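# Tuck chair under desk and park cart in bay

## Task

Slide the office chair fully beneath the desk so that it finishes upright with every wheel on the floor; bring the utility cart into the yellow taped bay so all four of its wheels sit inside the tape and none rests on it; keep the desk roughly where it started, with its load still on top and nothing overhanging its edges; the robot must not topple or be left leaning, and at the end it must have released everything and backed away.

## Robot and tools

ROBOT. TidyBot++: a wheeled base (0.54 m long, 0.50 m wide, 0.38 m tall) on four driven casters, carrying one seven-joint arm that ends in a two-finger gripper. The shoulder sits 0.12 m ahead of the base centre and 0.68 m above the floor. Segments: upper arm 0.42 m, forearm 0.31 m, wrist-to-hand-point 0.31 m. The arm begins folded with the hand pointing down, and the hand pokes up to 0.08 m beyond the base front. Cameras: base_camera (pinhole, 644x364) and wrist_camera (fisheye, 644x476), which looks where the hand points.

FRAMES. All positions are in metres. Base frame: origin on the floor below the base centre, x ahead, y to the left, z up. The odometry frame is the base frame as it stood at the start. base_odometry gives x, y and heading (rad, left positive, -3.142 to 3.142). It counts wheel turns only, so slip shows up as travel, and it drifts a few cm and degrees over many moves. base_tilt is in degrees, positive when leaning forward or right.

move. Holds one action plus the options "cameras" and "blocking". Action keys:
- "base": an object with any of translate_m (metres, forward positive), strafe_m (metres, left positive), rotate_rad (radians, counter-clockwise seen from above positive). Each is an offset from where the base is when the command starts, measured along its axes at that moment. Ranges: translate_m and strafe_m -2 to 2, rotate_rad -6.3 to 6.3. A base move is cut off after 14 s (time_out).
- "joints": absolute angles by name, in radians: joint_1_rad through joint_7_rad, plus gripper_pos from 0 (open) to 1 (closed); the finger gap is about 85 x (1 - gripper_pos) mm. joint_2_rad is limited to -2.249..2.249, joint_4_rad to -2.579..2.579, joint_6_rad to -2.099..2.099; joints 1, 3, 5, 7 turn freely but go the short way, so send steps under half a turn. joint_1_rad positive turns the arm clockwise from above, opposite to rotate_rad. Done tolerance is 0.039 rad for joints 1-4, 0.095 for 5-7, 0.03 for the gripper.
- "target": a single list of seven numbers [x, y, z, qw, qx, qy, qz], an absolute hand pose in the base frame (metres plus a quaternion), read the same way as the hand_pose line. Alongside it, "joints" may contain gripper_pos and nothing else.
- "speeds": upper speed caps for this action only: translate_m and strafe_m 0.05 to 0.5 m/s, rotate_rad 0.1 to 1.57 rad/s. If translate and strafe are combined, cap just one of them.
- "cameras": list of base_camera, wrist_camera or "all"; [] returns no pictures.
- "blocking": true (default) returns when everything has stopped; false returns within about 0.5 s while motion continues, and a later move overrides only what it names.
A call without an action simply reports state and pictures.

wait: seconds from 0 to 10, plus cameras; returns early once running moves settle. stop: brakes all your running motions. zoom_image: camera name and region [x0, y0, x1, y1] in image pixels, top-left origin, at most 504x504. finished_scene: scene number (integer); call it only once the goal holds on its own.

RESULTS. base_status, joint_status and hand_status report moving, done, off_target (rested away from target, may still be pressing), contact_stop, time_out, not_followed, stopped, torque_fault or limit_stop_at_motor_heat. The "move" line says done or the worst status. hand_pose is the point between finger pads (z out along fingers, fingers close along y); hand_target is where joint targets would put it. Also shown: joint_positions, motor_effort in percent with the last action's peak in brackets, Motor temperatures, on_its_own, "pictures" (order of images), "earlier move", and warnings such as "joint command not followed", "pose unreachable", ARM HIT, MOTOR HOT, OVER-TEMPERATURE FAULT. A refused call, an unknown key, or an uncommanded stop can cancel your reply's later move, wait and finished_scene calls.

CORRECTIONS. Hand targets usually land within about 3 cm; shift the next target by (wanted - read hand_pose). For joints, resend last command + (wanted - read angle). To hold a loaded hand still, resend hand_target, not hand_pose. Loads make the arm sag.

AVOID. Slow to a crawl before the base touches anything, including the chair or cart you mean to push. Never drive or turn while the arm is caught on something 0.6 m or higher, and avoid reaching far out or swinging a stretched arm sideways; both can tip the robot. A blocked base shoves hard until timeout. Keep joint torques under 104.5 N m (joints 1-4) and 51.3 N m (joints 5-7) to avoid a 10 s fault, and limit long stretched holds to keep motors below 75 °C. Don't drop things, release moving parts, slam, push very hard, or overload the gripper. Finish with the gripper open and the robot clear of the furniture.

Each tool is called after "Call:" by a JSON object that holds its "op" and its "data".

## Session

Call:
{"op": "move", "data": {}}

Scene clock: 0.00 s.
Motor temperatures (°C): [37 35 35 32 38 41 50]
base_odometry: x=+0.000 y=+0.000 heading=+0.000
base_tilt: forward=+0.0 right=+0.7
base_status: not commanded
joint_positions: joint_1_rad=+0.041 joint_2_rad=-0.343 joint_3_rad=+3.185 joint_4_rad=-2.525 joint_5_rad=-0.050 joint_6_rad=-0.878 joint_7_rad=+1.532 gripper_pos=+0.000
joint_status: not commanded
motor_effort: joint_1_rad=+0 joint_2_rad=-1 joint_3_rad=+1 joint_4_rad=+14 joint_5_rad=-2 joint_6_rad=+1 joint_7_rad=+0
hand_pose: x=+0.2615 y=+0.0031 z=+0.5879 quat_wxyz=(-0.026, +0.996, -0.075, +0.041) (m; base frame)
hand_target: x=+0.2605 y=+0.0031 z=+0.5873 quat_wxyz=(-0.026, +0.996, -0.075, +0.040) (m; base frame)
hand_status: not commanded
pictures: base_camera, wrist_camera

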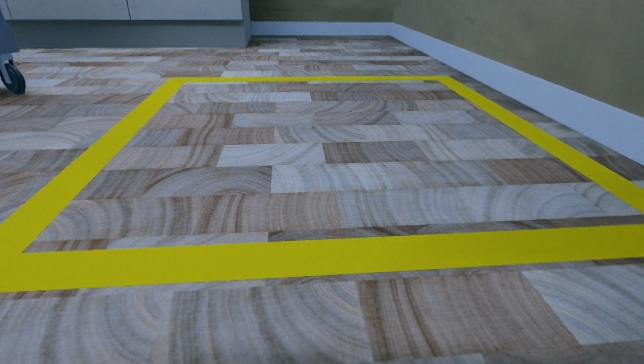

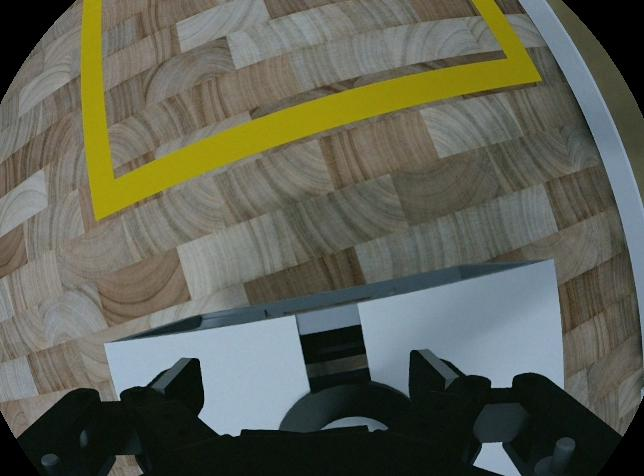

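Call:
{"op": "move", "data": {"base": {"rotate_rad":0.7}, "joints": {"joint_6_rad":0.4}}}

Call:
{"op": "move", "data": {"base": {"rotate_rad":0.9}}}

Call:
{"op": "move", "data": {"base": {"rotate_rad":1.2}}}

Scene clock: 6.87 s.
Motor temperatures (°C): [37 35 35 32 38 41 50]
move: done
base_odometry: x=+0.000 y=+0.000 heading=+0.700
base_tilt: forward=+0.0 right=+0.7
base_status: done
joint_positions: joint_1_rad=+0.041 joint_2_rad=-0.343 joint_3_rad=+3.185 joint_4_rad=-2.523 joint_5_rad=-0.050 joint_6_rad=+0.349 joint_7_rad=+1.532 gripper_pos=+0.000
joint_status: all done
motor_effort: joint_1_rad=+0(1) joint_2_rad=-6(7) joint_3_rad=+1(2) joint_4_rad=+19(20) joint_5_rad=-1(3) joint_6_rad=+8(9) joint_7_rad=-1(2)
hand_pose: x=+0.5348 y=-0.0397 z=+0.8183 quat_wxyz=(+0.000, +0.789, -0.075, +0.609) (m; base frame)
hand_target: x=+0.5372 y=-0.0409 z=+0.8309 quat_wxyz=(+0.001, +0.775, -0.075, +0.627) (m; base frame)
hand_status: not commanded
pictures: base_camera, wrist_camera

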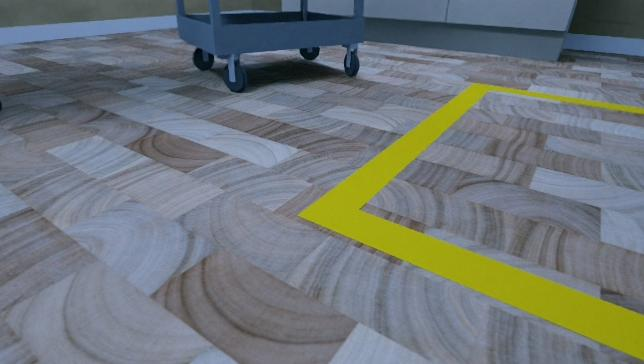

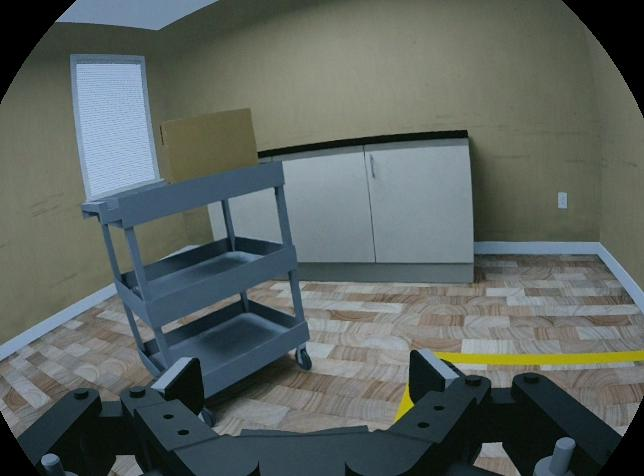

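Scene clock: 8.67 s.
Motor temperatures (°C): [37 35 35 32 38 42 50]
move: done
base_odometry: x=+0.000 y=+0.000 heading=+1.599
base_tilt: forward=+0.0 right=+0.7
base_status: done
joint_positions: joint_1_rad=+0.041 joint_2_rad=-0.343 joint_3_rad=+3.184 joint_4_rad=-2.523 joint_5_rad=-0.050 joint_6_rad=+0.350 joint_7_rad=+1.532 gripper_pos=+0.000
joint_status: not commanded
motor_effort: joint_1_rad=+0(1) joint_2_rad=-6(7) joint_3_rad=+1(2) joint_4_rad=+19(20) joint_5_rad=-1(2) joint_6_rad=+8(9) joint_7_rad=-1(2)
hand_pose: x=+0.5349 y=-0.0397 z=+0.8185 quat_wxyz=(+0.000, +0.789, -0.075, +0.610) (m; base frame)
hand_target: x=+0.5372 y=-0.0409 z=+0.8309 quat_wxyz=(+0.001, +0.775, -0.075, +0.627) (m; base frame)
hand_status: not commanded
pictures: base_camera, wrist_camera

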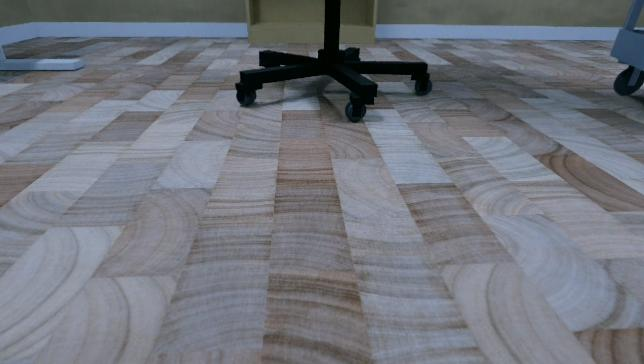

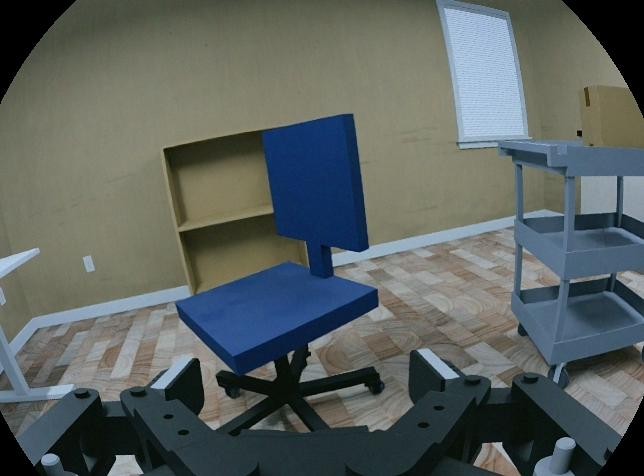

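Scene clock: 10.70 s.
Motor temperatures (°C): [37 35 35 32 38 42 50]
move: done
base_odometry: x=+0.000 y=+0.000 heading=+2.798
base_tilt: forward=+0.0 right=+0.7
base_status: done
joint_positions: joint_1_rad=+0.041 joint_2_rad=-0.343 joint_3_rad=+3.184 joint_4_rad=-2.523 joint_5_rad=-0.050 joint_6_rad=+0.350 joint_7_rad=+1.532 gripper_pos=+0.000
joint_status: not commanded
motor_effort: joint_1_rad=+0(1) joint_2_rad=-6(7) joint_3_rad=+1(2) joint_4_rad=+19(20) joint_5_rad=-1(2) joint_6_rad=+8(9) joint_7_rad=-1(1)
hand_pose: x=+0.5349 y=-0.0397 z=+0.8186 quat_wxyz=(+0.000, +0.789, -0.075, +0.610) (m; base frame)
hand_target: x=+0.5372 y=-0.0409 z=+0.8309 quat_wxyz=(+0.001, +0.775, -0.075, +0.627) (m; base frame)
hand_status: not commanded
pictures: base_camera, wrist_camera

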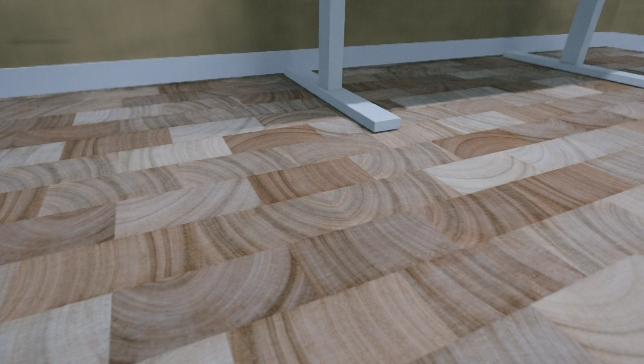

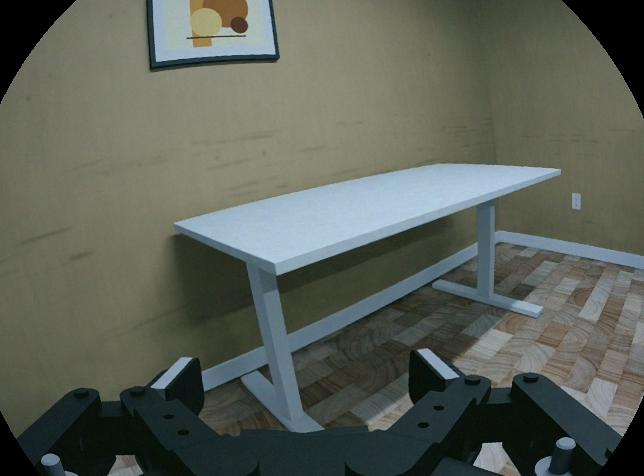

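Call:
{"op": "move", "data": {"base": {"translate_m":-0.66,"strafe_m":-0.3,"rotate_rad":-0.6}}}

Call:
{"op": "move", "data": {"base": {"rotate_rad":-1.3}}}

Scene clock: 77.43 s.
Motor temperatures (°C): [37 35 35 32 38 42 50]
move: done
base_odometry: x=+0.723 y=+0.060 heading=+2.198
base_tilt: forward=+0.0 right=+0.8
base_status: done
joint_positions: joint_1_rad=+0.041 joint_2_rad=-0.343 joint_3_rad=+3.183 joint_4_rad=-2.523 joint_5_rad=-0.050 joint_6_rad=+0.352 joint_7_rad=+1.532 gripper_pos=+0.000
joint_status: not commanded
motor_effort: joint_1_rad=+0(1) joint_2_rad=-6(9) joint_3_rad=+1(3) joint_4_rad=+19(20) joint_5_rad=-1(2) joint_6_rad=+8(9) joint_7_rad=+0(2)
hand_pose: x=+0.5351 y=-0.0391 z=+0.8189 quat_wxyz=(+0.000, +0.789, -0.075, +0.610) (m; base frame)
hand_target: x=+0.5372 y=-0.0409 z=+0.8309 quat_wxyz=(+0.001, +0.775, -0.075, +0.627) (m; base frame)
hand_status: not commanded
pictures: base_camera, wrist_camera

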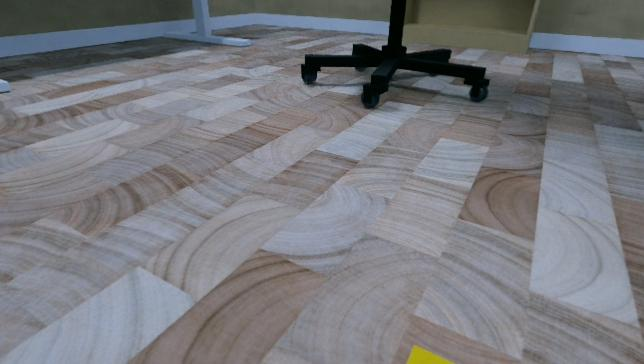

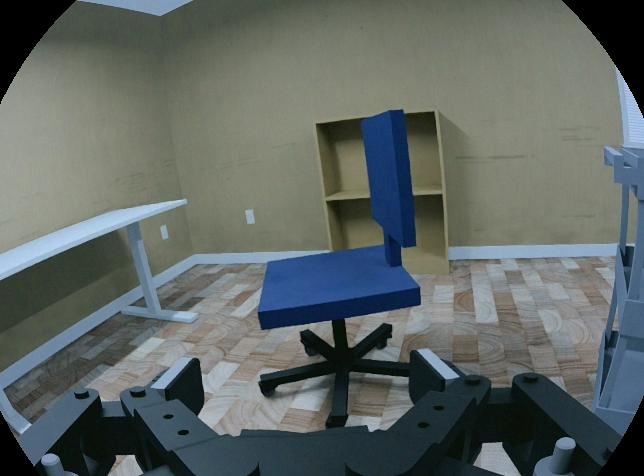

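Scene clock: 79.57 s.
Motor temperatures (°C): [37 35 35 32 38 42 50]
move: done
base_odometry: x=+0.723 y=+0.060 heading=+0.898
base_tilt: forward=+0.0 right=+0.7
base_status: done
joint_positions: joint_1_rad=+0.041 joint_2_rad=-0.343 joint_3_rad=+3.184 joint_4_rad=-2.523 joint_5_rad=-0.050 joint_6_rad=+0.352 joint_7_rad=+1.532 gripper_pos=+0.000
joint_status: not commanded
motor_effort: joint_1_rad=+0(1) joint_2_rad=-5(7) joint_3_rad=+1(2) joint_4_rad=+19(20) joint_5_rad=-1(2) joint_6_rad=+8(9) joint_7_rad=-1(1)
hand_pose: x=+0.5351 y=-0.0394 z=+0.8189 quat_wxyz=(+0.000, +0.789, -0.075, +0.610) (m; base frame)
hand_target: x=+0.5372 y=-0.0409 z=+0.8309 quat_wxyz=(+0.001, +0.775, -0.075, +0.627) (m; base frame)
hand_status: not commanded
pictures: base_camera, wrist_camera

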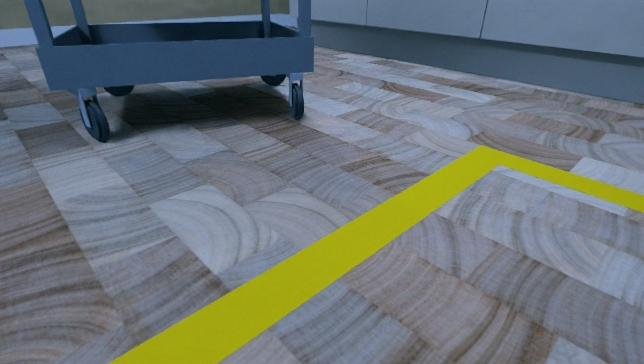

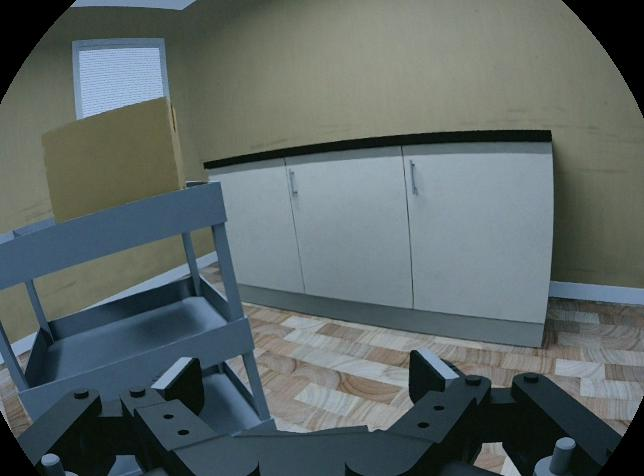

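Call:
{"op": "move", "data": {"base": {"rotate_rad":0.673}, "joints": {"joint_6_rad":-0.5,"gripper_pos":1}, "cameras": []}}

Call:
{"op": "move", "data": {"base": {"translate_m":0.6,"strafe_m":0.14}, "joints": {"joint_6_rad":0.3}}}

Scene clock: 105.43 s.
Motor temperatures (°C): [37 35 35 32 38 42 50]
move: done
base_odometry: x=+0.723 y=+0.060 heading=+1.570
base_tilt: forward=+0.0 right=+0.7
base_status: done
joint_positions: joint_1_rad=+0.041 joint_2_rad=-0.343 joint_3_rad=+3.184 joint_4_rad=-2.522 joint_5_rad=-0.050 joint_6_rad=-0.466 joint_7_rad=+1.532 gripper_pos=+0.999
joint_status: all done
motor_effort: joint_1_rad=+0(1) joint_2_rad=-3(6) joint_3_rad=+1(2) joint_4_rad=+16(19) joint_5_rad=-2(2) joint_6_rad=+5(9) joint_7_rad=-1(1)
hand_pose: x=+0.3842 y=-0.0122 z=+0.6251 quat_wxyz=(-0.018, +0.966, -0.078, +0.246) (m; base frame)
hand_target: x=+0.3724 y=-0.0109 z=+0.6181 quat_wxyz=(-0.019, +0.971, -0.078, +0.227) (m; base frame)
hand_status: not commanded
pictures: none
No camera images: "cameras" was empty.

Scene clock: 108.00 s.
Motor temperatures (°C): [37 35 35 32 38 42 50]
move: done
base_odometry: x=+0.583 y=+0.661 heading=+1.571
base_tilt: forward=+0.0 right=+0.7
base_status: done
joint_positions: joint_1_rad=+0.041 joint_2_rad=-0.344 joint_3_rad=+3.184 joint_4_rad=-2.522 joint_5_rad=-0.050 joint_6_rad=+0.254 joint_7_rad=+1.532 gripper_pos=+0.999
joint_status: all done
motor_effort: joint_1_rad=+0(1) joint_2_rad=-6(8) joint_3_rad=+1(2) joint_4_rad=+19(20) joint_5_rad=-1(2) joint_6_rad=+8(9) joint_7_rad=-1(1)
hand_pose: x=+0.5260 y=-0.0368 z=+0.7906 quat_wxyz=(-0.003, +0.817, -0.076, +0.571) (m; base frame)
hand_target: x=+0.5293 y=-0.0383 z=+0.8009 quat_wxyz=(-0.001, +0.806, -0.076, +0.588) (m; base frame)
hand_status: not commanded
pictures: base_camera, wrist_camera

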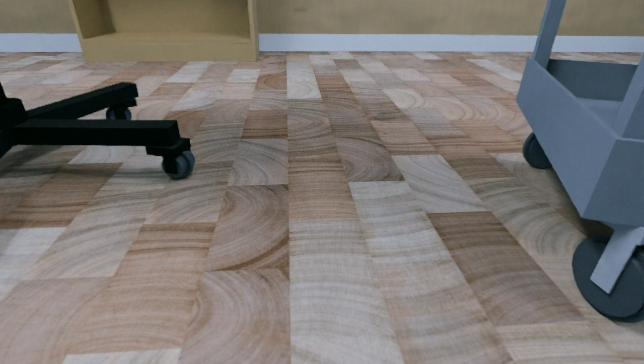

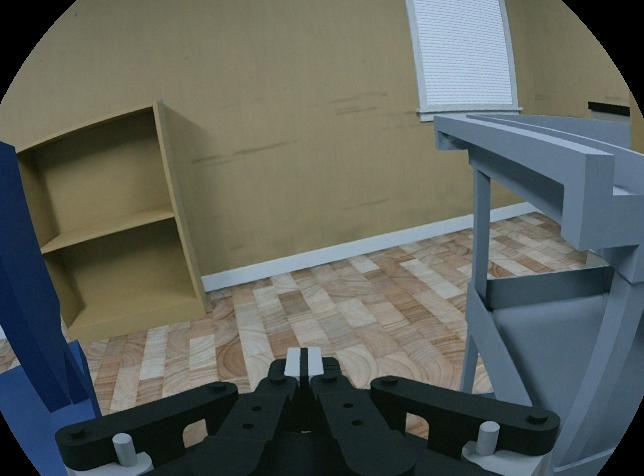

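Call:
{"op": "move", "data": {"base": {"translate_m":0.9,"rotate_rad":0.08}, "speeds": {"translate_m":0.3}, "joints": {"joint_6_rad":-0.878}, "cameras": []}}

Call:
{"op": "move", "data": {"base": {"strafe_m":0.55,"translate_m":-0.1}, "speeds": {"strafe_m":0.1}}}

Call:
{"op": "move", "data": {"base": {"strafe_m":-0.4,"rotate_rad":1.5}, "joints": {"joint_6_rad":0.35}}}

Scene clock: 131.43 s.
Motor temperatures (°C): [37 35 35 32 38 42 50]
move: done
base_odometry: x=+0.583 y=+1.561 heading=+1.651
base_tilt: forward=+0.0 right=+0.7
base_status: done
joint_positions: joint_1_rad=+0.041 joint_2_rad=-0.346 joint_3_rad=+3.183 joint_4_rad=-2.523 joint_5_rad=-0.050 joint_6_rad=-0.841 joint_7_rad=+1.532 gripper_pos=+0.999
joint_status: all done
motor_effort: joint_1_rad=+0(1) joint_2_rad=-1(7) joint_3_rad=+1(2) joint_4_rad=+14(20) joint_5_rad=-2(2) joint_6_rad=+0(8) joint_7_rad=+0(2)
hand_pose: x=+0.2744 y=+0.0017 z=+0.5902 quat_wxyz=(-0.025, +0.995, -0.075, +0.062) (m; base frame)
hand_target: x=+0.2604 y=+0.0032 z=+0.5873 quat_wxyz=(-0.026, +0.996, -0.075, +0.040) (m; base frame)
hand_status: not commanded
pictures: none
No camera images: "cameras" was empty.

Scene clock: 137.57 s.
Motor temperatures (°C): [37 35 35 32 38 42 50]
move: done
base_odometry: x=+0.043 y=+1.417 heading=+1.651
base_tilt: forward=+0.0 right=+0.7
base_status: done
joint_positions: joint_1_rad=+0.041 joint_2_rad=-0.346 joint_3_rad=+3.183 joint_4_rad=-2.523 joint_5_rad=-0.050 joint_6_rad=-0.841 joint_7_rad=+1.532 gripper_pos=+0.999
joint_status: not commanded
motor_effort: joint_1_rad=+0(0) joint_2_rad=-1(2) joint_3_rad=+1(2) joint_4_rad=+15(15) joint_5_rad=-2(3) joint_6_rad=+1(2) joint_7_rad=+0(2)
hand_pose: x=+0.2744 y=+0.0018 z=+0.5902 quat_wxyz=(-0.025, +0.995, -0.075, +0.062) (m; base frame)
hand_target: x=+0.2604 y=+0.0032 z=+0.5873 quat_wxyz=(-0.026, +0.996, -0.075, +0.040) (m; base frame)
hand_status: not commanded
pictures: base_camera, wrist_camera

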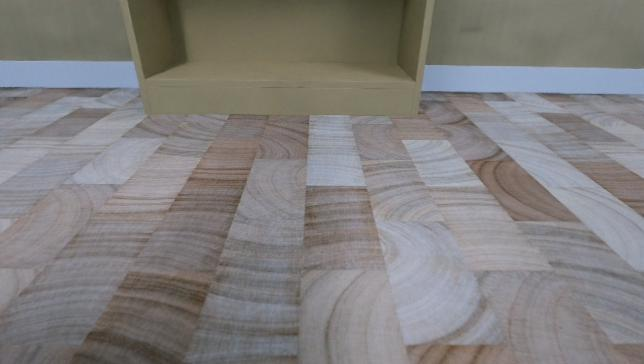

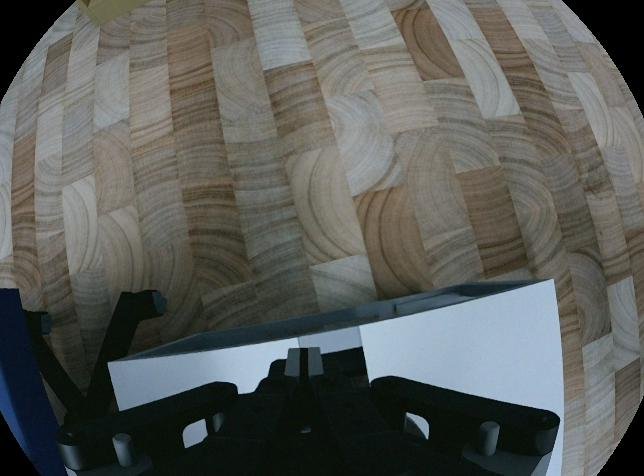

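Scene clock: 140.00 s.
Motor temperatures (°C): [37 35 35 32 38 42 50]
move: done
base_odometry: x=+0.442 y=+1.449 heading=-3.132
base_tilt: forward=+0.0 right=+0.7
base_status: done
joint_positions: joint_1_rad=+0.041 joint_2_rad=-0.346 joint_3_rad=+3.183 joint_4_rad=-2.520 joint_5_rad=-0.050 joint_6_rad=+0.300 joint_7_rad=+1.532 gripper_pos=+0.999
joint_status: all done
motor_effort: joint_1_rad=+0(1) joint_2_rad=-6(7) joint_3_rad=+1(2) joint_4_rad=+19(20) joint_5_rad=-2(3) joint_6_rad=+8(9) joint_7_rad=-1(2)
hand_pose: x=+0.5309 y=-0.0380 z=+0.8060 quat_wxyz=(-0.002, +0.803, -0.075, +0.592) (m; base frame)
hand_target: x=+0.5336 y=-0.0396 z=+0.8158 quat_wxyz=(+0.000, +0.791, -0.076, +0.608) (m; base frame)
hand_status: not commanded
pictures: base_camera, wrist_camera

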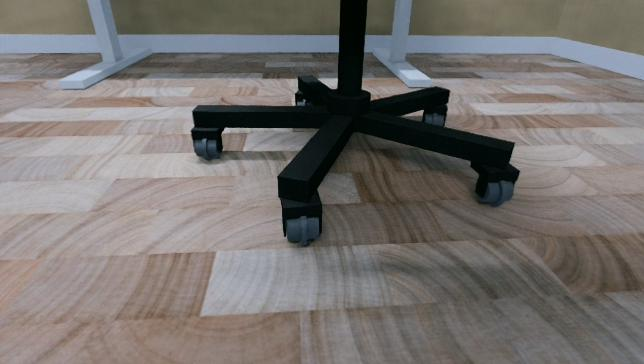

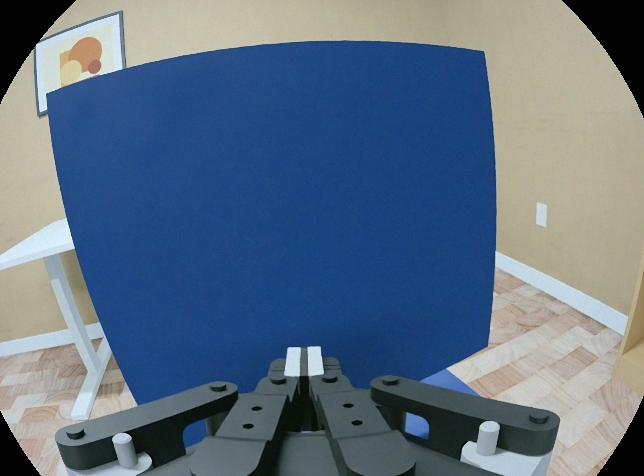

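Call:
{"op": "move", "data": {"base": {"strafe_m":-0.24,"rotate_rad":0.21}, "joints": {"joint_6_rad":-0.878}, "cameras": []}}

Call:
{"op": "move", "data": {"base": {"translate_m":0.85}, "speeds": {"translate_m":0.12}}}

Scene clock: 156.03 s.
Motor temperatures (°C): [37 35 35 32 38 42 50]
move: done
base_odometry: x=+0.439 y=+1.689 heading=-2.921
base_tilt: forward=+0.0 right=+0.7
base_status: done
joint_positions: joint_1_rad=+0.041 joint_2_rad=-0.346 joint_3_rad=+3.183 joint_4_rad=-2.521 joint_5_rad=-0.050 joint_6_rad=-0.839 joint_7_rad=+1.532 gripper_pos=+0.999
joint_status: all done
motor_effort: joint_1_rad=+0(2) joint_2_rad=-1(7) joint_3_rad=+1(3) joint_4_rad=+14(19) joint_5_rad=-2(3) joint_6_rad=+1(9) joint_7_rad=-1(2)
hand_pose: x=+0.2761 y=+0.0016 z=+0.5909 quat_wxyz=(-0.025, +0.995, -0.075, +0.064) (m; base frame)
hand_target: x=+0.2604 y=+0.0032 z=+0.5873 quat_wxyz=(-0.026, +0.996, -0.075, +0.040) (m; base frame)
hand_status: not commanded
pictures: none
No camera images: "cameras" was empty.

Scene clock: 163.67 s.
Motor temperatures (°C): [37 35 35 32 38 42 50]
move: done
base_odometry: x=-0.390 y=+1.504 heading=-2.921
base_tilt: forward=+0.0 right=+0.7
base_status: done
joint_positions: joint_1_rad=+0.041 joint_2_rad=-0.347 joint_3_rad=+3.183 joint_4_rad=-2.540 joint_5_rad=-0.050 joint_6_rad=-0.887 joint_7_rad=+1.532 gripper_pos=+0.999
joint_status: not commanded
motor_effort: joint_1_rad=+0(1) joint_2_rad=-1(3) joint_3_rad=+1(2) joint_4_rad=+15(23) joint_5_rad=-2(3) joint_6_rad=+2(9) joint_7_rad=-1(2)
hand_pose: x=+0.2522 y=+0.0041 z=+0.5842 quat_wxyz=(-0.026, +0.996, -0.075, +0.031) (m; base frame)
hand_target: x=+0.2604 y=+0.0032 z=+0.5873 quat_wxyz=(-0.026, +0.996, -0.075, +0.040) (m; base frame)
hand_status: not commanded
pictures: base_camera, wrist_camera

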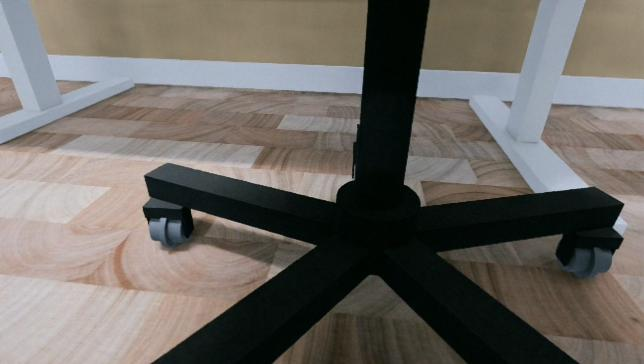

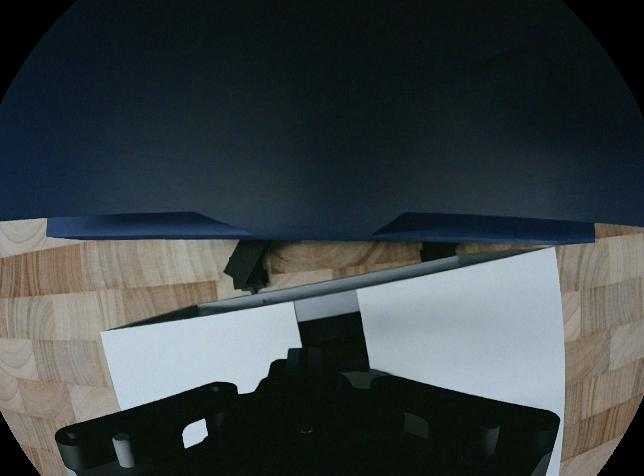

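Call:
{"op": "move", "data": {"base": {"translate_m":-0.2,"strafe_m":-0.1}, "cameras": []}}

Call:
{"op": "move", "data": {"base": {"translate_m":0.0,"strafe_m":-0.21,"rotate_rad":0.29}}}

Scene clock: 178.00 s.
Motor temperatures (°C): [37 35 35 32 37 42 50]
move: done
base_odometry: x=-0.217 y=+1.645 heading=-2.921
base_tilt: forward=+0.0 right=+0.7
base_status: done
joint_positions: joint_1_rad=+0.041 joint_2_rad=-0.349 joint_3_rad=+3.183 joint_4_rad=-2.532 joint_5_rad=-0.050 joint_6_rad=-0.887 joint_7_rad=+1.532 gripper_pos=+0.999
joint_status: not commanded
motor_effort: joint_1_rad=+0(0) joint_2_rad=-1(3) joint_3_rad=+1(2) joint_4_rad=+14(16) joint_5_rad=-2(3) joint_6_rad=+0(2) joint_7_rad=-1(2)
hand_pose: x=+0.2562 y=+0.0037 z=+0.5866 quat_wxyz=(-0.026, +0.996, -0.074, +0.036) (m; base frame)
hand_target: x=+0.2604 y=+0.0032 z=+0.5873 quat_wxyz=(-0.026, +0.996, -0.075, +0.040) (m; base frame)
hand_status: not commanded
pictures: none
No camera images: "cameras" was empty.

Scene clock: 179.63 s.
Motor temperatures (°C): [37 35 35 32 37 42 50]
move: done
base_odometry: x=-0.263 y=+1.850 heading=-2.630
base_tilt: forward=+0.0 right=+0.7
base_status: done
joint_positions: joint_1_rad=+0.041 joint_2_rad=-0.349 joint_3_rad=+3.183 joint_4_rad=-2.532 joint_5_rad=-0.050 joint_6_rad=-0.887 joint_7_rad=+1.532 gripper_pos=+0.999
joint_status: not commanded
motor_effort: joint_1_rad=+0(1) joint_2_rad=-1(2) joint_3_rad=+1(2) joint_4_rad=+14(15) joint_5_rad=-2(3) joint_6_rad=+1(1) joint_7_rad=-1(2)
hand_pose: x=+0.2562 y=+0.0037 z=+0.5866 quat_wxyz=(-0.026, +0.996, -0.074, +0.036) (m; base frame)
hand_target: x=+0.2604 y=+0.0032 z=+0.5873 quat_wxyz=(-0.026, +0.996, -0.075, +0.040) (m; base frame)
hand_status: not commanded
pictures: base_camera, wrist_camera

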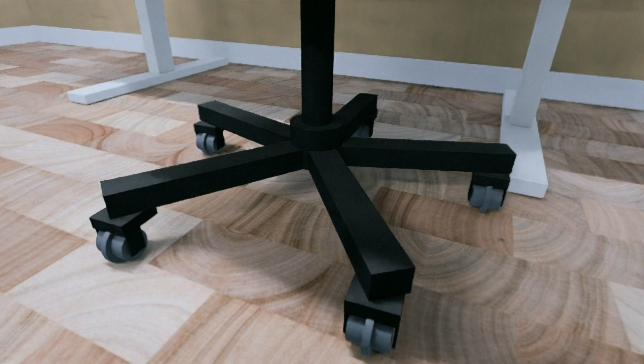

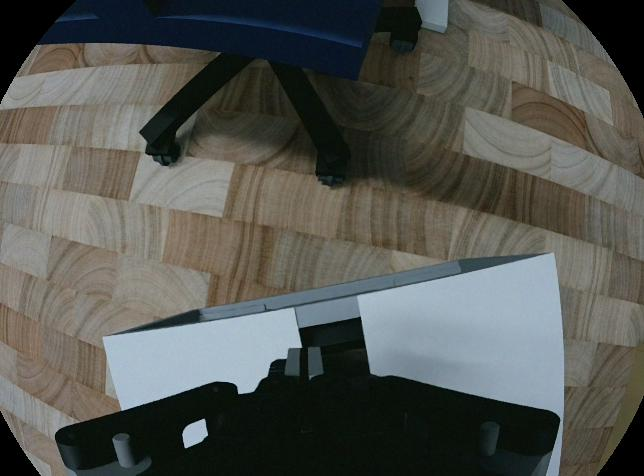

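Call:
{"op": "move", "data": {"base": {"translate_m":0.46}, "speeds": {"translate_m":0.12}}}

Call:
{"op": "move", "data": {"base": {"translate_m":-0.25}, "cameras": []}}

Call:
{"op": "move", "data": {"base": {"rotate_rad":-0.42}, "joints": {"joint_6_rad":0.1}}}

Scene clock: 188.93 s.
Motor temperatures (°C): [37 35 35 32 37 42 50]
move: done
base_odometry: x=-0.664 y=+1.625 heading=-2.630
base_tilt: forward=+0.0 right=+0.7
base_status: done
joint_positions: joint_1_rad=+0.041 joint_2_rad=-0.347 joint_3_rad=+3.183 joint_4_rad=-2.528 joint_5_rad=-0.050 joint_6_rad=-0.892 joint_7_rad=+1.532 gripper_pos=+0.999
joint_status: not commanded
motor_effort: joint_1_rad=+0(1) joint_2_rad=-1(3) joint_3_rad=+1(2) joint_4_rad=+14(22) joint_5_rad=-2(2) joint_6_rad=+0(6) joint_7_rad=+0(2)
hand_pose: x=+0.2561 y=+0.0038 z=+0.5873 quat_wxyz=(-0.026, +0.996, -0.074, +0.034) (m; base frame)
hand_target: x=+0.2604 y=+0.0032 z=+0.5873 quat_wxyz=(-0.026, +0.996, -0.075, +0.040) (m; base frame)
hand_status: not commanded
pictures: base_camera, wrist_camera

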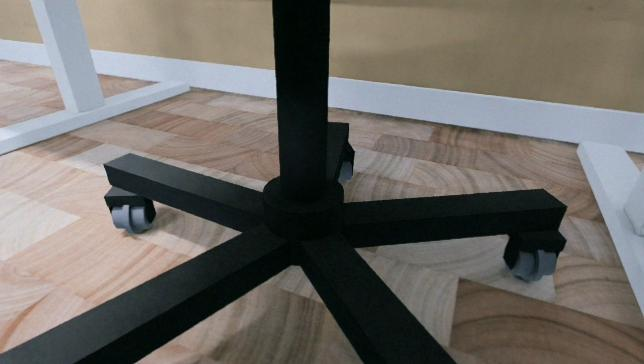

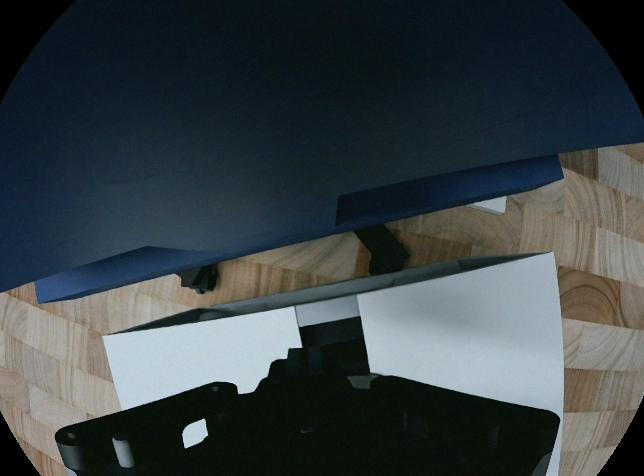

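Scene clock: 190.70 s.
Motor temperatures (°C): [37 35 35 32 37 42 50]
move: done
base_odometry: x=-0.446 y=+1.747 heading=-2.631
base_tilt: forward=+0.0 right=+0.7
base_status: done
joint_positions: joint_1_rad=+0.041 joint_2_rad=-0.347 joint_3_rad=+3.183 joint_4_rad=-2.527 joint_5_rad=-0.050 joint_6_rad=-0.892 joint_7_rad=+1.532 gripper_pos=+0.999
joint_status: not commanded
motor_effort: joint_1_rad=+0(1) joint_2_rad=-1(4) joint_3_rad=+1(2) joint_4_rad=+14(16) joint_5_rad=-2(3) joint_6_rad=+0(2) joint_7_rad=-1(2)
hand_pose: x=+0.2565 y=+0.0037 z=+0.5876 quat_wxyz=(-0.026, +0.996, -0.074, +0.035) (m; base frame)
hand_target: x=+0.2604 y=+0.0032 z=+0.5873 quat_wxyz=(-0.026, +0.996, -0.075, +0.040) (m; base frame)
hand_status: not commanded
pictures: none
No camera images: "cameras" was empty.

Scene clock: 192.33 s.
Motor temperatures (°C): [37 35 35 32 37 42 50]
move: done
base_odometry: x=-0.446 y=+1.747 heading=-3.050
base_tilt: forward=+0.0 right=+0.7
base_status: done
joint_positions: joint_1_rad=+0.041 joint_2_rad=-0.347 joint_3_rad=+3.183 joint_4_rad=-2.524 joint_5_rad=-0.050 joint_6_rad=+0.050 joint_7_rad=+1.532 gripper_pos=+0.999
joint_status: all done
motor_effort: joint_1_rad=+0(1) joint_2_rad=-6(6) joint_3_rad=+1(2) joint_4_rad=+19(19) joint_5_rad=-2(2) joint_6_rad=+7(8) joint_7_rad=-1(2)
hand_pose: x=+0.4980 y=-0.0306 z=+0.7345 quat_wxyz=(-0.007, +0.870, -0.077, +0.486) (m; base frame)
hand_target: x=+0.5047 y=-0.0325 z=+0.7441 quat_wxyz=(-0.006, +0.860, -0.078, +0.504) (m; base frame)
hand_status: not commanded
pictures: base_camera, wrist_camera

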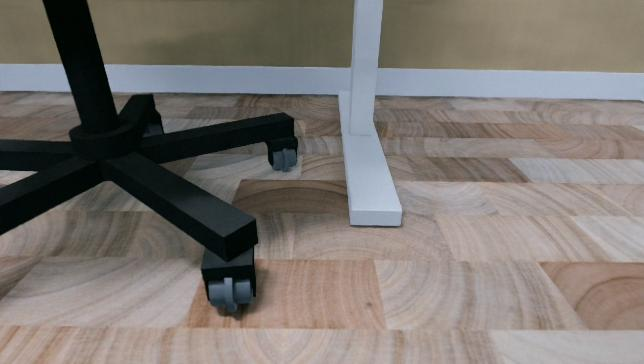

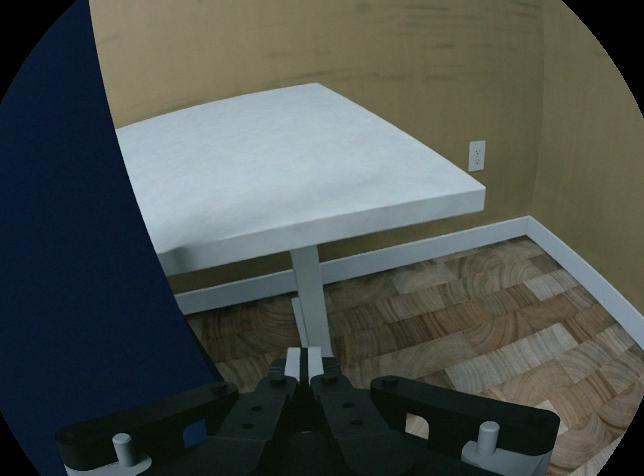

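Call:
{"op": "move", "data": {"base": {"strafe_m":0.5,"translate_m":0.0}, "joints": {"joint_6_rad":0.2}}}

Scene clock: 199.40 s.
Motor temperatures (°C): [37 35 35 32 37 42 50]
move: done
base_odometry: x=-0.400 y=+1.249 heading=-3.050
base_tilt: forward=+0.0 right=+0.7
base_status: done
joint_positions: joint_1_rad=+0.050 joint_2_rad=-0.353 joint_3_rad=+3.190 joint_4_rad=-2.531 joint_5_rad=-0.050 joint_6_rad=+0.164 joint_7_rad=+1.532 gripper_pos=+0.999
joint_status: all done
motor_effort: joint_1_rad=+0(18) joint_2_rad=-5(7) joint_3_rad=+1(15) joint_4_rad=+19(30) joint_5_rad=-2(2) joint_6_rad=+7(12) joint_7_rad=-1(2)
hand_pose: x=+0.5114 y=-0.0401 z=+0.7638 quat_wxyz=(-0.001, +0.841, -0.084, +0.534) (m; base frame)
hand_target: x=+0.5184 y=-0.0355 z=+0.7718 quat_wxyz=(-0.004, +0.834, -0.077, +0.547) (m; base frame)
hand_status: not commanded
pictures: base_camera, wrist_camera

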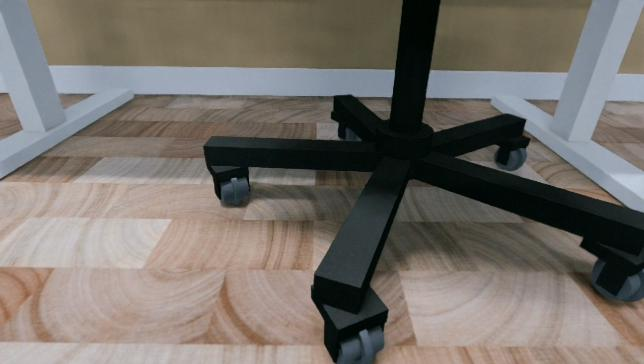

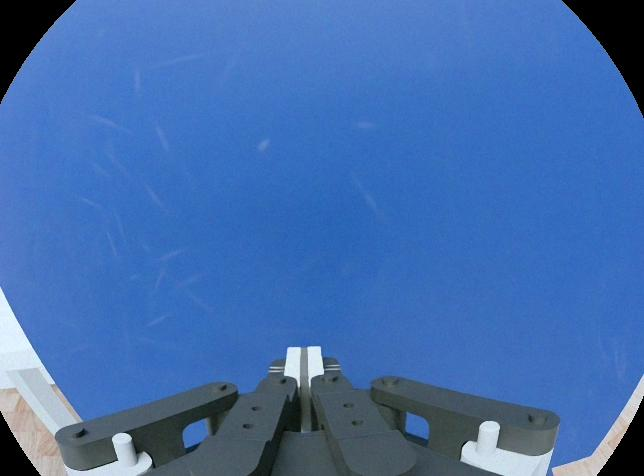

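Call:
{"op": "move", "data": {"base": {"translate_m":-0.12,"strafe_m":-0.08}, "cameras": []}}

Call:
{"op": "move", "data": {"joints": {"joint_6_rad":-0.878}, "cameras": []}}

Call:
{"op": "move", "data": {"base": {"translate_m":0.42}, "speeds": {"translate_m":0.08}}}

Scene clock: 207.00 s.
Motor temperatures (°C): [37 35 35 32 37 42 50]
move: done
base_odometry: x=-0.288 y=+1.340 heading=-3.050
base_tilt: forward=+0.0 right=+0.7
base_status: done
joint_positions: joint_1_rad=+0.050 joint_2_rad=-0.353 joint_3_rad=+3.190 joint_4_rad=-2.531 joint_5_rad=-0.050 joint_6_rad=+0.164 joint_7_rad=+1.532 gripper_pos=+0.999
joint_status: not commanded
motor_effort: joint_1_rad=+0(1) joint_2_rad=-6(8) joint_3_rad=+1(2) joint_4_rad=+18(20) joint_5_rad=-2(2) joint_6_rad=+8(8) joint_7_rad=+0(2)
hand_pose: x=+0.5115 y=-0.0401 z=+0.7637 quat_wxyz=(-0.001, +0.841, -0.084, +0.534) (m; base frame)
hand_target: x=+0.5184 y=-0.0355 z=+0.7718 quat_wxyz=(-0.004, +0.834, -0.077, +0.547) (m; base frame)
hand_status: not commanded
pictures: none
No camera images: "cameras" was empty.

Scene clock: 208.73 s.
Motor temperatures (°C): [37 35 35 32 37 42 50]
move: done
base_odometry: x=-0.288 y=+1.340 heading=-3.050
base_tilt: forward=+0.0 right=+0.7
base_status: not commanded
joint_positions: joint_1_rad=+0.050 joint_2_rad=-0.352 joint_3_rad=+3.190 joint_4_rad=-2.525 joint_5_rad=-0.050 joint_6_rad=-0.839 joint_7_rad=+1.532 gripper_pos=+0.999
joint_status: all done
motor_effort: joint_1_rad=+0(0) joint_2_rad=-1(5) joint_3_rad=+1(1) joint_4_rad=+14(19) joint_5_rad=-2(2) joint_6_rad=+1(8) joint_7_rad=-1(2)
hand_pose: x=+0.2744 y=-0.0004 z=+0.5906 quat_wxyz=(-0.026, +0.994, -0.083, +0.065) (m; base frame)
hand_target: x=+0.2604 y=+0.0032 z=+0.5873 quat_wxyz=(-0.026, +0.996, -0.075, +0.040) (m; base frame)
hand_status: not commanded
pictures: none
No camera images: "cameras" was empty.

Scene clock: 214.63 s.
Motor temperatures (°C): [37 35 35 32 37 42 50]
move: done
base_odometry: x=-0.706 y=+1.302 heading=-3.051
base_tilt: forward=+0.0 right=+0.7
base_status: done
joint_positions: joint_1_rad=+0.050 joint_2_rad=-0.353 joint_3_rad=+3.190 joint_4_rad=-2.571 joint_5_rad=-0.050 joint_6_rad=-0.918 joint_7_rad=+1.532 gripper_pos=+0.999
joint_status: not commanded
motor_effort: joint_1_rad=+0(2) joint_2_rad=+2(5) joint_3_rad=+1(2) joint_4_rad=+22(33) joint_5_rad=-4(6) joint_6_rad=+6(13) joint_7_rad=-1(2)
hand_pose: x=+0.2276 y=+0.0050 z=+0.5763 quat_wxyz=(-0.028, +0.996, -0.082, +0.003) (m; base frame)
hand_target: x=+0.2604 y=+0.0032 z=+0.5873 quat_wxyz=(-0.026, +0.996, -0.075, +0.040) (m; base frame)
hand_status: not commanded
pictures: base_camera, wrist_camera

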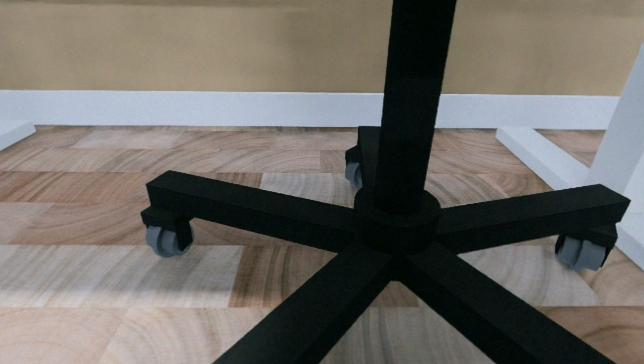

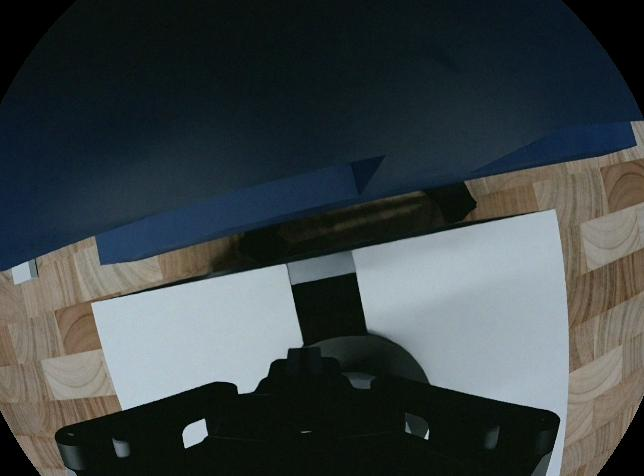

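Call:
{"op": "move", "data": {"base": {"translate_m":0.06}, "speeds": {"translate_m":0.05}, "cameras": ["wrist_camera"]}}

Call:
{"op": "move", "data": {"base": {"translate_m":-0.45}, "cameras": []}}

Call:
{"op": "move", "data": {"base": {"strafe_m":0.6,"rotate_rad":-0.45}, "joints": {"joint_6_rad":0.2}}}

Scene clock: 222.70 s.
Motor temperatures (°C): [37 35 35 32 37 42 50]
move: time_out
base_odometry: x=-0.762 y=+1.296 heading=-3.054
base_tilt: forward=+0.0 right=+0.7
base_status: translate_m time_out (by the wheels' count: +0.057 of +0.060)
joint_positions: joint_1_rad=+0.048 joint_2_rad=-0.359 joint_3_rad=+3.189 joint_4_rad=-2.604 joint_5_rad=-0.050 joint_6_rad=-0.964 joint_7_rad=+1.532 gripper_pos=+0.999
joint_status: not commanded
motor_effort: joint_1_rad=+1(2) joint_2_rad=+3(8) joint_3_rad=+2(3) joint_4_rad=+29(35) joint_5_rad=-5(7) joint_6_rad=+11(17) joint_7_rad=-2(4)
hand_pose: x=+0.1972 y=+0.0087 z=+0.5695 quat_wxyz=(-0.029, +0.996, -0.080, -0.034) (m; base frame)
hand_target: x=+0.2604 y=+0.0032 z=+0.5873 quat_wxyz=(-0.026, +0.996, -0.075, +0.040) (m; base frame)
hand_status: not commanded
pictures: wrist_camera
ARM HIT: the arm struck itself hard.

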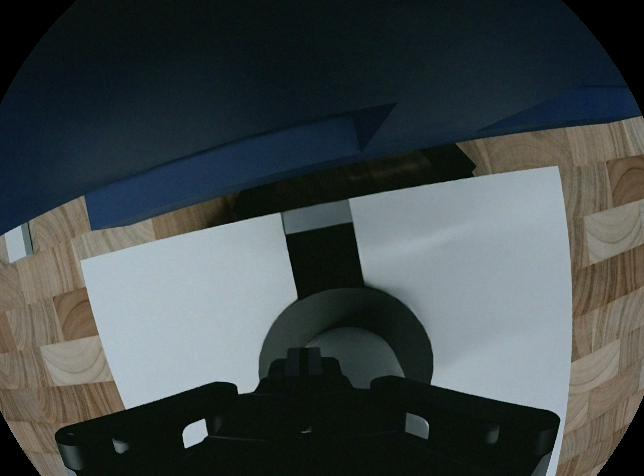

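not run: a stop that you did not command came earlier in this reply.

not run: a stop that you did not command came earlier in this reply.

It's against the desk. Back off and inspect.

Call:
{"op": "move", "data": {"base": {"translate_m":-0.35}, "cameras": []}}

Call:
{"op": "move", "data": {"base": {"strafe_m":-0.55,"rotate_rad":0.35}, "joints": {"joint_6_rad":0.1}}}

Scene clock: 227.97 s.
Motor temperatures (°C): [37 35 35 32 37 42 50]
move: done
base_odometry: x=-0.413 y=+1.327 heading=-3.053
base_tilt: forward=+0.0 right=+0.7
base_status: done
joint_positions: joint_1_rad=+0.048 joint_2_rad=-0.347 joint_3_rad=+3.189 joint_4_rad=-2.521 joint_5_rad=-0.050 joint_6_rad=-0.898 joint_7_rad=+1.532 gripper_pos=+0.999
joint_status: not commanded
motor_effort: joint_1_rad=+0(1) joint_2_rad=-1(5) joint_3_rad=+1(2) joint_4_rad=+14(28) joint_5_rad=-2(4) joint_6_rad=+1(11) joint_7_rad=-1(2)
hand_pose: x=+0.2579 y=+0.0021 z=+0.5893 quat_wxyz=(-0.027, +0.996, -0.080, +0.035) (m; base frame)
hand_target: x=+0.2604 y=+0.0032 z=+0.5873 quat_wxyz=(-0.026, +0.996, -0.075, +0.040) (m; base frame)
hand_status: not commanded
pictures: none
No camera images: "cameras" was empty.

Scene clock: 230.50 s.
Motor temperatures (°C): [37 35 35 32 37 42 50]
move: done
base_odometry: x=-0.462 y=+1.875 heading=-2.703
base_tilt: forward=+0.0 right=+0.7
base_status: done
joint_positions: joint_1_rad=+0.048 joint_2_rad=-0.347 joint_3_rad=+3.189 joint_4_rad=-2.520 joint_5_rad=-0.050 joint_6_rad=+0.050 joint_7_rad=+1.532 gripper_pos=+0.999
joint_status: all done
motor_effort: joint_1_rad=+0(1) joint_2_rad=-6(7) joint_3_rad=+1(3) joint_4_rad=+19(19) joint_5_rad=-1(2) joint_6_rad=+7(8) joint_7_rad=-1(2)
hand_pose: x=+0.4988 y=-0.0354 z=+0.7361 quat_wxyz=(-0.005, +0.869, -0.083, +0.487) (m; base frame)
hand_target: x=+0.5047 y=-0.0325 z=+0.7441 quat_wxyz=(-0.006, +0.860, -0.078, +0.504) (m; base frame)
hand_status: not commanded
pictures: base_camera, wrist_camera

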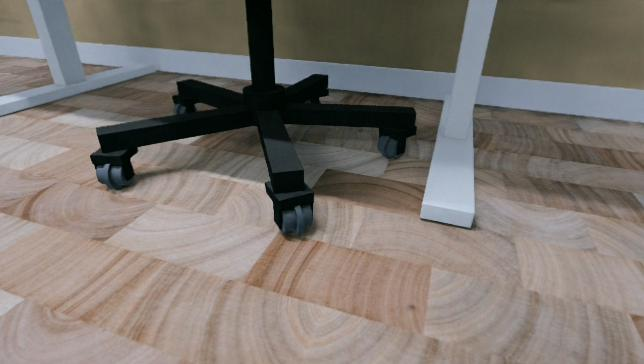

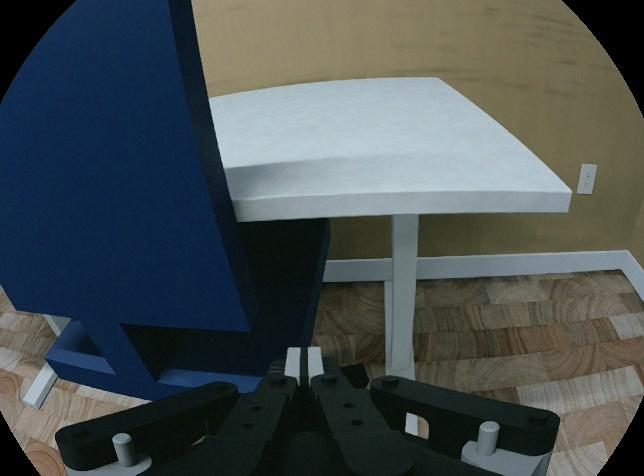

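Call:
{"op": "move", "data": {"base": {"translate_m":-0.86,"strafe_m":0.427,"rotate_rad":1.013}, "cameras": []}}

Call:
{"op": "move", "data": {"base": {"translate_m":-0.45,"strafe_m":0.05}, "cameras": []}}

Call:
{"op": "move", "data": {"base": {"translate_m":-0.1,"strafe_m":0.93}}}

Scene clock: 251.97 s.
Motor temperatures (°C): [37 35 35 32 37 42 50]
move: done
base_odometry: x=+0.498 y=+1.854 heading=-1.689
base_tilt: forward=+0.0 right=+0.7
base_status: done
joint_positions: joint_1_rad=+0.048 joint_2_rad=-0.347 joint_3_rad=+3.189 joint_4_rad=-2.520 joint_5_rad=-0.050 joint_6_rad=+0.053 joint_7_rad=+1.532 gripper_pos=+0.999
joint_status: not commanded
motor_effort: joint_1_rad=+0(1) joint_2_rad=-6(8) joint_3_rad=+1(2) joint_4_rad=+18(19) joint_5_rad=-2(2) joint_6_rad=+7(8) joint_7_rad=+0(2)
hand_pose: x=+0.4994 y=-0.0355 z=+0.7367 quat_wxyz=(-0.005, +0.869, -0.083, +0.489) (m; base frame)
hand_target: x=+0.5047 y=-0.0325 z=+0.7441 quat_wxyz=(-0.006, +0.860, -0.078, +0.504) (m; base frame)
hand_status: not commanded
pictures: none
No camera images: "cameras" was empty.

Scene clock: 254.20 s.
Motor temperatures (°C): [37 35 35 32 37 42 50]
move: done
base_odometry: x=+0.601 y=+2.295 heading=-1.689
base_tilt: forward=+0.0 right=+0.7
base_status: done
joint_positions: joint_1_rad=+0.048 joint_2_rad=-0.349 joint_3_rad=+3.189 joint_4_rad=-2.520 joint_5_rad=-0.050 joint_6_rad=+0.054 joint_7_rad=+1.532 gripper_pos=+0.999
joint_status: not commanded
motor_effort: joint_1_rad=+0(1) joint_2_rad=-5(8) joint_3_rad=+1(2) joint_4_rad=+19(20) joint_5_rad=-2(2) joint_6_rad=+8(9) joint_7_rad=-1(2)
hand_pose: x=+0.4993 y=-0.0356 z=+0.7379 quat_wxyz=(-0.005, +0.868, -0.083, +0.490) (m; base frame)
hand_target: x=+0.5047 y=-0.0325 z=+0.7441 quat_wxyz=(-0.006, +0.860, -0.078, +0.504) (m; base frame)
hand_status: not commanded
pictures: none
No camera images: "cameras" was empty.

Scene clock: 257.43 s.
Motor temperatures (°C): [37 35 35 32 37 42 50]
move: done
base_odometry: x=+1.537 y=+2.285 heading=-1.689
base_tilt: forward=+0.0 right=+0.7
base_status: done
joint_positions: joint_1_rad=+0.048 joint_2_rad=-0.349 joint_3_rad=+3.189 joint_4_rad=-2.520 joint_5_rad=-0.050 joint_6_rad=+0.054 joint_7_rad=+1.532 gripper_pos=+0.999
joint_status: not commanded
motor_effort: joint_1_rad=+0(1) joint_2_rad=-5(6) joint_3_rad=+1(2) joint_4_rad=+19(20) joint_5_rad=-1(2) joint_6_rad=+7(8) joint_7_rad=+0(2)
hand_pose: x=+0.4993 y=-0.0355 z=+0.7379 quat_wxyz=(-0.005, +0.868, -0.083, +0.490) (m; base frame)
hand_target: x=+0.5047 y=-0.0325 z=+0.7441 quat_wxyz=(-0.006, +0.860, -0.078, +0.504) (m; base frame)
hand_status: not commanded
pictures: base_camera, wrist_camera

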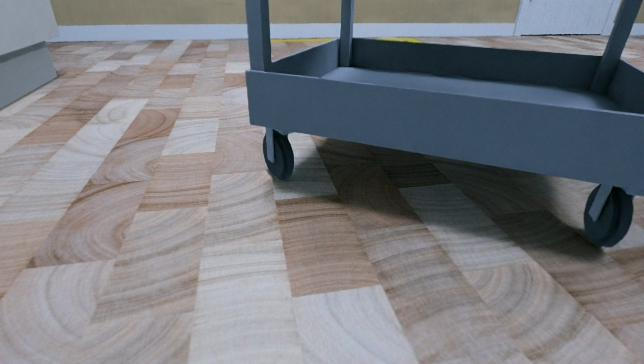

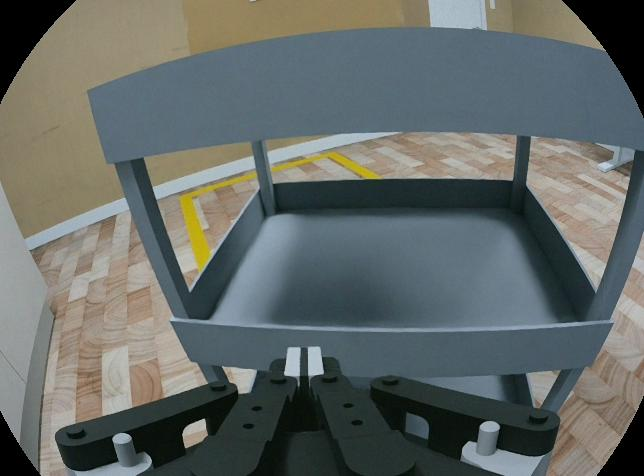

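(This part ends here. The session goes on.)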